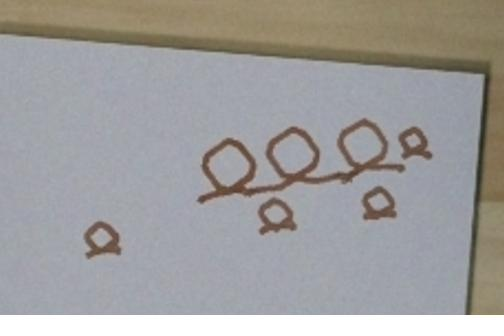

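{"method": "move", "body": {
  "target": [
    [0,0,0,0,0,0,1,0,0,-0.0357,0,-0.0398,0.1577,-0.9],
    [0,0,0,0,0,0,1,0,0,0.0015,0,0.0017,0.1697,-0.9],
    [0,0,0,0,0,0,1,-0.0151,0,0.0015,0,0.0017,0.1697,-0.9],
    [0,0,0,0,0,0,1,-0.0151,0,0.0115,0,0.0151,0.1783,-0.9],
    [0,0,0,0,0,0,1,-0.0151,0,0.0153,0,0.0201,0.1802,-0.9],
    [0,0,0,0,0,0,1,-0.0151,0,0.0233,0,0.0307,0.1692,-0.9],
    [0,0,0,0,0,0,1,-0.0151,0,0.029,0,0.0384,0.1654,-0.9],
    [0,0,0,0,0,0,1,-0.0151,0,0.0112,0,0.0216,0.16,-0.9],
    [0,0,0,0,0,0,1,-0.0151,0,0.0055,0,0.0139,0.1562,-0.9],
    [0,0,0,0,0,0,1,-0.0151,0,-0.0025,0,0.0033,0.1672,-0.9],
    [0,0,0,0,0,0,1,-0.0151,0,-0.0082,0,-0.0043,0.171,-0.9],
    [0,0,0,0,0,0,1,-0.0151,0,0.0096,0,0.0125,0.1764,-0.9],
    [0,0,0,0,0,0,1,-0.0151,0,0.0115,0,0.0151,0.1783,-0.9],
    [0,0,0,0,0,0,1,-0.0151,0,0.0147,0,0.0192,0.1859,-0.9]
  ],
  "speed": [0.5,0.06,0.2,0.05,0.05,0.1,0.05,0.15,0.05,0.1,0.05,0.15,0.05,0.05],
  "blend": [0.01,0,0,0.003,0.004,0.004,0.004,0.004,0.004,0.004,0.004,0.004,0.002,0]
}}

Scene clock: 300.97 s.
left_arm: end_effector_position=(+0.3943, +0.3350, +0.1104) grip_measured=+1.000 grip_effort_nm=0.00 end_effector_quat_wxyz=(+0.619, -0.015, +0.785, -0.003) | right_arm: end_effector_position=(+0.3974, -0.0056, +0.0846) grip_measured=-0.784 grip_effort_nm=-1.03 end_effector_quat_wxyz=(+0.579, -0.266, +0.742, +0.208)
Joint positions: left_arm=[1.014 -0.037 1.582 -0.053 0.332 -0.05 0.094] | right_arm=[0.973 0.002 2.035 0 0.816 0.705 0.01]
Joint torques (N m): left_arm=[1.69 0.01 -6.34 -0.06 5.35 -0.06] | right_arm=[1.55 -0.02 -6.72 0 7.08 0.53]
Heat: left arm: 43 °C; right arm: 43 °C.
Joint targets: left_arm=[1.021 -0.037 1.573 -0.053 0.341 -0.050] | right_arm=[0.962 0.000 2.044 0.000 0.843 0.712]
move: done; blend cut to 0.0029 rad at target 12

{"method": "move", "body": {
  "target": [
    [0,0,0,0,0,0,1,0,0,0.0072,0,0.0096,0.0082,-0.9],
    [0,0,0,0,0,0,1,0,0,0.0107,0,0.0144,0.01,-0.9],
    [0,0,0,0,0,0,1,0,0,0.0187,0,0.0252,-0.001,-0.9],
    [0,0,0,0,0,0,1,0,0,0.0244,0,0.0328,-0.0048,-0.9],
    [0,0,0,0,0,0,1,0,0,0.0066,0,0.016,-0.0102,-0.9],
    [0,0,0,0,0,0,1,0,0,0.0009,0,0.0084,-0.014,-0.9],
    [0,0,0,0,0,0,1,0,0,-0.0071,0,-0.0024,-0.003,-0.9],
    [0,0,0,0,0,0,1,0,0,-0.0128,0,-0.0101,0.0008,-0.9],
    [0,0,0,0,0,0,1,0,0,0.005,0,0.0067,0.0062,-0.9],
    [0,0,0,0,0,0,1,0,0,0.0072,0,0.0096,0.0082,-0.9],
    [0,0,0,0,0,0,1,0,0,0.0111,0,0.0149,0.0141,-0.9]
  ],
  "speed": [0.05,0.05,0.1,0.05,0.15,0.05,0.1,0.05,0.15,0.05,0.05],
  "blend": [0.004,0.004,0.004,0.004,0.004,0.004,0.004,0.004,0.004,0.002,0]
}}

Scene clock: 305.50 s.
left_arm: end_effector_position=(+0.3943, +0.3350, +0.1104) grip_measured=+1.000 grip_effort_nm=0.00 end_effector_quat_wxyz=(+0.619, -0.015, +0.785, -0.003) | right_arm: end_effector_position=(+0.3928, +0.0121, +0.0849) grip_measured=-0.784 grip_effort_nm=-1.03 end_effector_quat_wxyz=(+0.579, -0.276, +0.735, +0.218)
Joint positions: left_arm=[1.014 -0.037 1.582 -0.053 0.332 -0.05 0.094] | right_arm=[0.973 0.002 2.059 0 0.849 0.737 0.01]
Joint torques (N m): left_arm=[1.65 0.05 -6.37 -0.06 5.23 0.1] | right_arm=[1.56 -0.02 -6.91 0 7.13 0.5]
Heat: left arm: 43 °C; right arm: 43 °C.
Joint targets: left_arm=[1.021 -0.037 1.573 -0.053 0.341 -0.050] | right_arm=[0.962 0.000 2.069 0.000 0.876 0.743]
move: done; blend cut to 0.0032 rad at target 9

{"method": "move", "body": {
  "target": [
    [0,0,0,0,0,0,1,0,0,0.0071,0,0.0099,0.0081,-0.9],
    [0,0,0,0,0,0,1,0,0,0.0102,0,0.014,0.0096,-0.9],
    [0,0,0,0,0,0,1,0,0,0.0178,0,0.0243,-0.0014,-0.9],
    [0,0,0,0,0,0,1,0,0,0.023,0,0.0315,-0.005,-0.9],
    [0,0,0,0,0,0,1,0,0,0.0052,0,0.0147,-0.0101,-0.9],
    [0,0,0,0,0,0,1,0,0,0,0,0.0075,-0.0136,-0.9],
    [0,0,0,0,0,0,1,0,0,-0.0076,0,-0.0028,-0.0026,-0.9],
    [0,0,0,0,0,0,1,0,0,-0.0129,0,-0.01,0.0009,-0.9],
    [0,0,0,0,0,0,1,0,0,0.0049,0,0.0068,0.006,-0.9],
    [0,0,0,0,0,0,1,0,0,0.0071,0,0.0099,0.0081,-0.9],
    [0,0,0,0,0,0,1,0,0,0.01,0,0.0138,0.014,-0.9],
    [0,0,0,0,0,0,1,0.0151,0,0.01,0,0.0138,0.014,-0.9]
  ],
  "speed": [0.05,0.05,0.1,0.05,0.15,0.05,0.1,0.05,0.15,0.05,0.05,0.4],
  "blend": [0.004,0.004,0.004,0.004,0.004,0.004,0.004,0.004,0.004,0.002,0,0]
}}

Scene clock: 311.23 s.
left_arm: end_effector_position=(+0.3943, +0.3350, +0.1104) grip_measured=+1.000 grip_effort_nm=0.00 end_effector_quat_wxyz=(+0.619, -0.015, +0.785, -0.003) | right_arm: end_effector_position=(+0.3899, +0.0321, +0.1043) grip_measured=-0.784 grip_effort_nm=-1.03 end_effector_quat_wxyz=(+0.608, -0.277, +0.704, +0.240)
Joint positions: left_arm=[1.014 -0.037 1.582 -0.053 0.332 -0.05 0.094] | right_arm=[1.06 0.002 2.086 0 0.88 0.768 0.01]
Joint torques (N m): left_arm=[1.69 0.07 -6.49 0 5.2 0.02] | right_arm=[1.96 -0.02 -7.43 0 7.19 0.5]
Heat: left arm: 43 °C; right arm: 43 °C.
Joint targets: left_arm=[1.021 -0.037 1.573 -0.053 0.341 -0.050] | right_arm=[1.090 0.000 2.091 0.000 0.906 0.774]
move: done; blend cut to 0.0034 rad at target 9

{"method": "move", "body": {
  "target": [
    [0,0,0,0,0,0,1,0,0,-0.0505,0,-0.0592,-0.0789,-0.9],
    [0,0,0,0,0,0,1,0,0,-0.0133,0,-0.0177,-0.0529,-0.9],
    [0,0,0,0,0,0,1,-0.0151,0,-0.0133,0,-0.0177,-0.0529,-0.9],
    [0,0,0,0,0,0,1,-0.0151,0,-0.0014,0,-0.0017,-0.0406,-0.9],
    [0,0,0,0,0,0,1,-0.0151,0,0.0029,0,0.0041,-0.0385,-0.9],
    [0,0,0,0,0,0,1,-0.0151,0,0.0115,0,0.0158,-0.0495,-0.9],
    [0,0,0,0,0,0,1,-0.0151,0,0.0177,0,0.0243,-0.0535,-0.9],
    [0,0,0,0,0,0,1,-0.0151,0,-0.0001,0,0.0075,-0.0592,-0.9],
    [0,0,0,0,0,0,1,-0.0151,0,-0.0063,0,-0.001,-0.0632,-0.9],
    [0,0,0,0,0,0,1,-0.0151,0,-0.0149,0,-0.0127,-0.0522,-0.9],
    [0,0,0,0,0,0,1,-0.0151,0,-0.0211,0,-0.0211,-0.0482,-0.9],
    [0,0,0,0,0,0,1,-0.0151,0,-0.0033,0,-0.0043,-0.0425,-0.9],
    [0,0,0,0,0,0,1,-0.0151,0,-0.0014,0,-0.0017,-0.0406,-0.9],
    [0,0,0,0,0,0,1,-0.0151,0,0.0031,0,0.0043,-0.0319,-0.9]
  ],
  "speed": [0.4,0.06,0.2,0.05,0.05,0.1,0.05,0.15,0.05,0.1,0.05,0.15,0.05,0.05],
  "blend": [0.01,0,0,0.003,0.004,0.004,0.004,0.004,0.004,0.004,0.004,0.004,0.002,0]
}}

Scene clock: 319.77 s.
left_arm: end_effector_position=(+0.3943, +0.3350, +0.1104) grip_measured=+1.000 grip_effort_nm=0.00 end_effector_quat_wxyz=(+0.619, -0.015, +0.785, -0.003) | right_arm: end_effector_position=(+0.4142, +0.0016, +0.0851) grip_measured=-0.784 grip_effort_nm=-1.03 end_effector_quat_wxyz=(+0.587, -0.260, +0.738, +0.207)
Joint positions: left_arm=[1.014 -0.037 1.582 -0.053 0.332 -0.05 0.094] | right_arm=[0.972 0.002 2.089 0.004 0.889 0.697 0.01]
Joint torques (N m): left_arm=[1.68 0.02 -6.42 -0.02 5.19 -0.18] | right_arm=[1.56 -0.02 -7.13 -0.03 7.21 0.51]
Heat: left arm: 43 °C; right arm: 43 °C.
Joint targets: left_arm=[1.021 -0.037 1.573 -0.053 0.341 -0.050] | right_arm=[0.962 0.000 2.098 0.000 0.916 0.703]
move: done; blend cut to 0.0029 rad at target 12

{"method": "move", "body": {
  "target": [
    [0,0,0,0,0,0,1,0,0,0.0145,0,0.0197,0.0107,-0.9],
    [0,0,0,0,0,0,1,0,0,0.0185,0,0.0252,0.0125,-0.9],
    [0,0,0,0,0,0,1,0,0,0.0271,0,0.0371,0.0015,-0.9],
    [0,0,0,0,0,0,1,0,0,0.0333,0,0.0457,-0.0025,-0.9],
    [0,0,0,0,0,0,1,0,0,0.0155,0,0.0289,-0.0081,-0.9],
    [0,0,0,0,0,0,1,0,0,0.0093,0,0.0203,-0.0121,-0.9],
    [0,0,0,0,0,0,1,0,0,0.0007,0,0.0084,-0.0011,-0.9],
    [0,0,0,0,0,0,1,0,0,-0.0055,0,-0.0001,0.0029,-0.9],
    [0,0,0,0,0,0,1,0,0,0.0123,0,0.0167,0.0085,-0.9],
    [0,0,0,0,0,0,1,0,0,0.0145,0,0.0197,0.0107,-0.9],
    [0,0,0,0,0,0,1,0,0,0.0164,0,0.0223,0.0204,-0.9],
    [0,0,0,0,0,0,1,0.0151,0,0.0164,0,0.0223,0.0204,-0.9]
  ],
  "speed": [0.05,0.05,0.1,0.05,0.15,0.05,0.1,0.05,0.15,0.05,0.05,0.4],
  "blend": [0.004,0.004,0.004,0.004,0.004,0.004,0.004,0.004,0.004,0.002,0,0]
}}

Scene clock: 327.23 s.
left_arm: end_effector_position=(+0.3943, +0.3350, +0.1104) grip_measured=+1.000 grip_effort_nm=0.00 end_effector_quat_wxyz=(+0.619, -0.015, +0.785, -0.003) | right_arm: end_effector_position=(+0.4100, +0.0303, +0.1046) grip_measured=-0.784 grip_effort_nm=-1.03 end_effector_quat_wxyz=(+0.617, -0.265, +0.703, +0.233)
Joint positions: left_arm=[1.014 -0.037 1.582 -0.053 0.332 -0.05 0.094] | right_arm=[1.06 0.002 2.129 0.004 0.939 0.742 0.01]
Joint torques (N m): left_arm=[1.68 0.07 -6.52 -0.06 5.3 -0.1] | right_arm=[1.94 -0.02 -7.77 -0.04 7.25 0.53]
Heat: left arm: 44 °C; right arm: 43 °C.
Joint targets: left_arm=[1.021 -0.037 1.573 -0.053 0.341 -0.050] | right_arm=[1.090 0.000 2.134 0.000 0.965 0.748]
move: done; blend cut to 0.0033 rad at target 9

{"method": "move", "body": {
  "target": [
    [0,0,0,0,0,0,1,0,0,-0.1127,0,-0.1424,-0.1096,-0.9],
    [0,0,0,0,0,0,1,0,0,-0.0755,0,-0.1009,-0.0836,-0.9],
    [0,0,0,0,0,0,1,-0.0151,0,-0.0755,0,-0.1009,-0.0836,-0.9],
    [0,0,0,0,0,0,1,-0.0151,0,-0.0634,0,-0.0851,-0.0746,-0.9],
    [0,0,0,0,0,0,1,-0.0151,0,-0.0568,0,-0.0765,-0.0708,-0.9],
    [0,0,0,0,0,0,1,-0.0151,0,-0.0511,0,-0.0689,-0.0818,-0.9],
    [0,0,0,0,0,0,1,-0.0151,0,-0.0491,0,-0.0663,-0.0847,-0.9],
    [0,0,0,0,0,0,1,-0.0151,0,-0.0684,0,-0.0851,-0.089,-0.9],
    [0,0,0,0,0,0,1,-0.0151,0,-0.0719,0,-0.0897,-0.0926,-0.9],
    [0,0,0,0,0,0,1,-0.0151,0,-0.0764,0,-0.0957,-0.0949,-0.9],
    [0,0,0,0,0,0,1,-0.0151,0,-0.0822,0,-0.1032,-0.0839,-0.9],
    [0,0,0,0,0,0,1,-0.0151,0,-0.0841,0,-0.1058,-0.081,-0.9],
    [0,0,0,0,0,0,1,-0.0151,0,-0.0649,0,-0.087,-0.0766,-0.9],
    [0,0,0,0,0,0,1,-0.0151,0,-0.0633,0,-0.0849,-0.0747,-0.9]
  ],
  "speed": [0.5,0.06,0.2,0.05,0.05,0.1,0.05,0.15,0.05,0.05,0.1,0.05,0.15,0.05],
  "blend": [0.01,0,0,0.003,0.003,0.004,0.003,0.004,0.003,0.003,0.004,0.003,0.003,0]
}}

Scene clock: 335.10 s.
left_arm: end_effector_position=(+0.3943, +0.3350, +0.1104) grip_measured=+1.000 grip_effort_nm=0.00 end_effector_quat_wxyz=(+0.619, -0.015, +0.785, -0.003) | right_arm: end_effector_position=(+0.4234, -0.0692, +0.0842) grip_measured=-0.784 grip_effort_nm=-1.03 end_effector_quat_wxyz=(+0.585, -0.218, +0.763, +0.168)
Joint positions: left_arm=[1.014 -0.037 1.582 -0.053 0.332 -0.05 0.094] | right_arm=[0.973 0.002 1.985 0.001 0.751 0.576 0.01]
Joint torques (N m): left_arm=[1.71 0.04 -6.37 -0.05 5.23 -0.06] | right_arm=[1.55 -0.02 -6.37 -0.01 7.01 0.53]
Heat: left arm: 44 °C; right arm: 43 °C.
Joint targets: left_arm=[1.021 -0.037 1.573 -0.053 0.341 -0.050] | right_arm=[0.962 0.000 1.994 0.000 0.777 0.582]
move: done; blend cut to 0.0032 rad at target 6, 0.0032 rad at target 11, 0.0023 rad at target 13

{"method": "move", "body": {
  "target": [
    [0,0,0,0,0,0,1,0,0,0.0085,0,0.0113,0.0105,-0.9],
    [0,0,0,0,0,0,1,0,0,0.0197,0,0.0261,0.0196,-0.9],
    [0,0,0,0,0,0,1,0,0,0.0261,0,0.0347,0.023,-0.9],
    [0,0,0,0,0,0,1,0,0,0.0324,0,0.0431,0.012,-0.9],
    [0,0,0,0,0,0,1,0,0,0.0342,0,0.0455,0.009,-0.9],
    [0,0,0,0,0,0,1,0,0,0.0146,0,0.0263,0.0046,-0.9],
    [0,0,0,0,0,0,1,0,0,0.0111,0,0.0216,0.0014,-0.9],
    [0,0,0,0,0,0,1,0,0,0.0069,0,0.016,-0.0007,-0.9],
    [0,0,0,0,0,0,1,0,0,0.0006,0,0.0075,0.0103,-0.9],
    [0,0,0,0,0,0,1,0,0,-0.0012,0,0.0051,0.0133,-0.9],
    [0,0,0,0,0,0,1,0,0,0.0184,0,0.0243,0.0177,-0.9],
    [0,0,0,0,0,0,1,0,0,0.02,0,0.0265,0.0195,-0.9],
    [0,0,0,0,0,0,1,0,0,0.0301,0,0.04,0.0296,-0.9],
    [0,0,0,0,0,0,1,0.0151,0,0.0301,0,0.04,0.0296,-0.9]
  ],
  "speed": [0.05,0.05,0.05,0.1,0.05,0.15,0.05,0.05,0.1,0.05,0.15,0.05,0.05,0.4],
  "blend": [0.004,0.003,0.003,0.004,0.003,0.004,0.003,0.003,0.004,0.003,0.003,0.003,0,0]
}}

{"method": "move", "body": {
  "target": [0,0,0,0,0,0,1,0,0,0,0,0,-0.2,-0.9],
  "speed": 0.6,
  "cameras": ["cam_above"]
}}

{"method": "zoom_image", "body": {
  "camera": "cam_above",
  "region": [290, 190, 480, 300]
}}

Scene clock: 341.47 s.
left_arm: end_effector_position=(+0.3943, +0.3350, +0.1104) grip_measured=+1.000 grip_effort_nm=0.00 end_effector_quat_wxyz=(+0.619, -0.015, +0.785, -0.003) | right_arm: end_effector_position=(+0.4257, -0.0264, +0.1041) grip_measured=-0.784 grip_effort_nm=-1.03 end_effector_quat_wxyz=(+0.618, -0.233, +0.724, +0.200)
Joint positions: left_arm=[1.014 -0.037 1.582 -0.053 0.332 -0.05 0.094] | right_arm=[1.06 0.002 2.055 0.001 0.839 0.642 0.01]
Joint torques (N m): left_arm=[1.63 0.03 -6.37 -0.06 5.19 0.03] | right_arm=[1.92 -0.02 -7.19 -0.01 7.13 0.55]
Heat: left arm: 44 °C; right arm: 43 °C.
Joint targets: left_arm=[1.021 -0.037 1.573 -0.053 0.341 -0.050] | right_arm=[1.090 0.000 2.060 0.000 0.866 0.648]
move: done; blend cut to 0.0033 rad at target 4, 0.0033 rad at target 9, 0.0024 rad at target 11, 0.0024 rad at target 12

Scene clock: 342.67 s.
left_arm: end_effector_position=(+0.3943, +0.3350, +0.1104) grip_measured=+1.000 grip_effort_nm=0.00 end_effector_quat_wxyz=(+0.619, -0.015, +0.785, -0.003) | right_arm: end_effector_position=(+0.5181, -0.2422, +0.1042) grip_measured=-0.784 grip_effort_nm=-1.03 end_effector_quat_wxyz=(+0.647, -0.067, +0.757, +0.058)
Joint positions: left_arm=[1.014 -0.037 1.582 -0.053 0.332 -0.05 0.094] | right_arm=[1.06 0.002 2.055 0.003 0.839 0.197 0.01]
Joint torques (N m): left_arm=[1.69 0.05 -6.5 -0.03 5.35 0.02] | right_arm=[1.94 -0.02 -7.2 -0.02 7.13 0.64]
Heat: left arm: 44 °C; right arm: 43 °C.
Joint targets: left_arm=[1.021 -0.037 1.573 -0.053 0.341 -0.050] | right_arm=[1.090 0.000 2.060 0.000 0.866 0.203]
move: done

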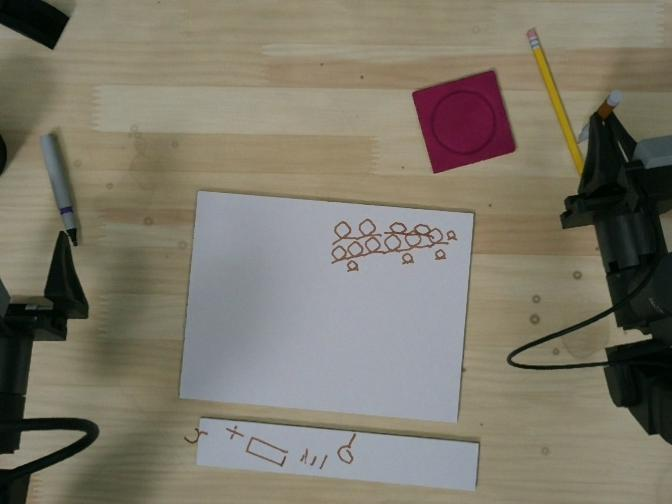

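Scaled by 2.653 from the camera's image (finer frame: 960x720).

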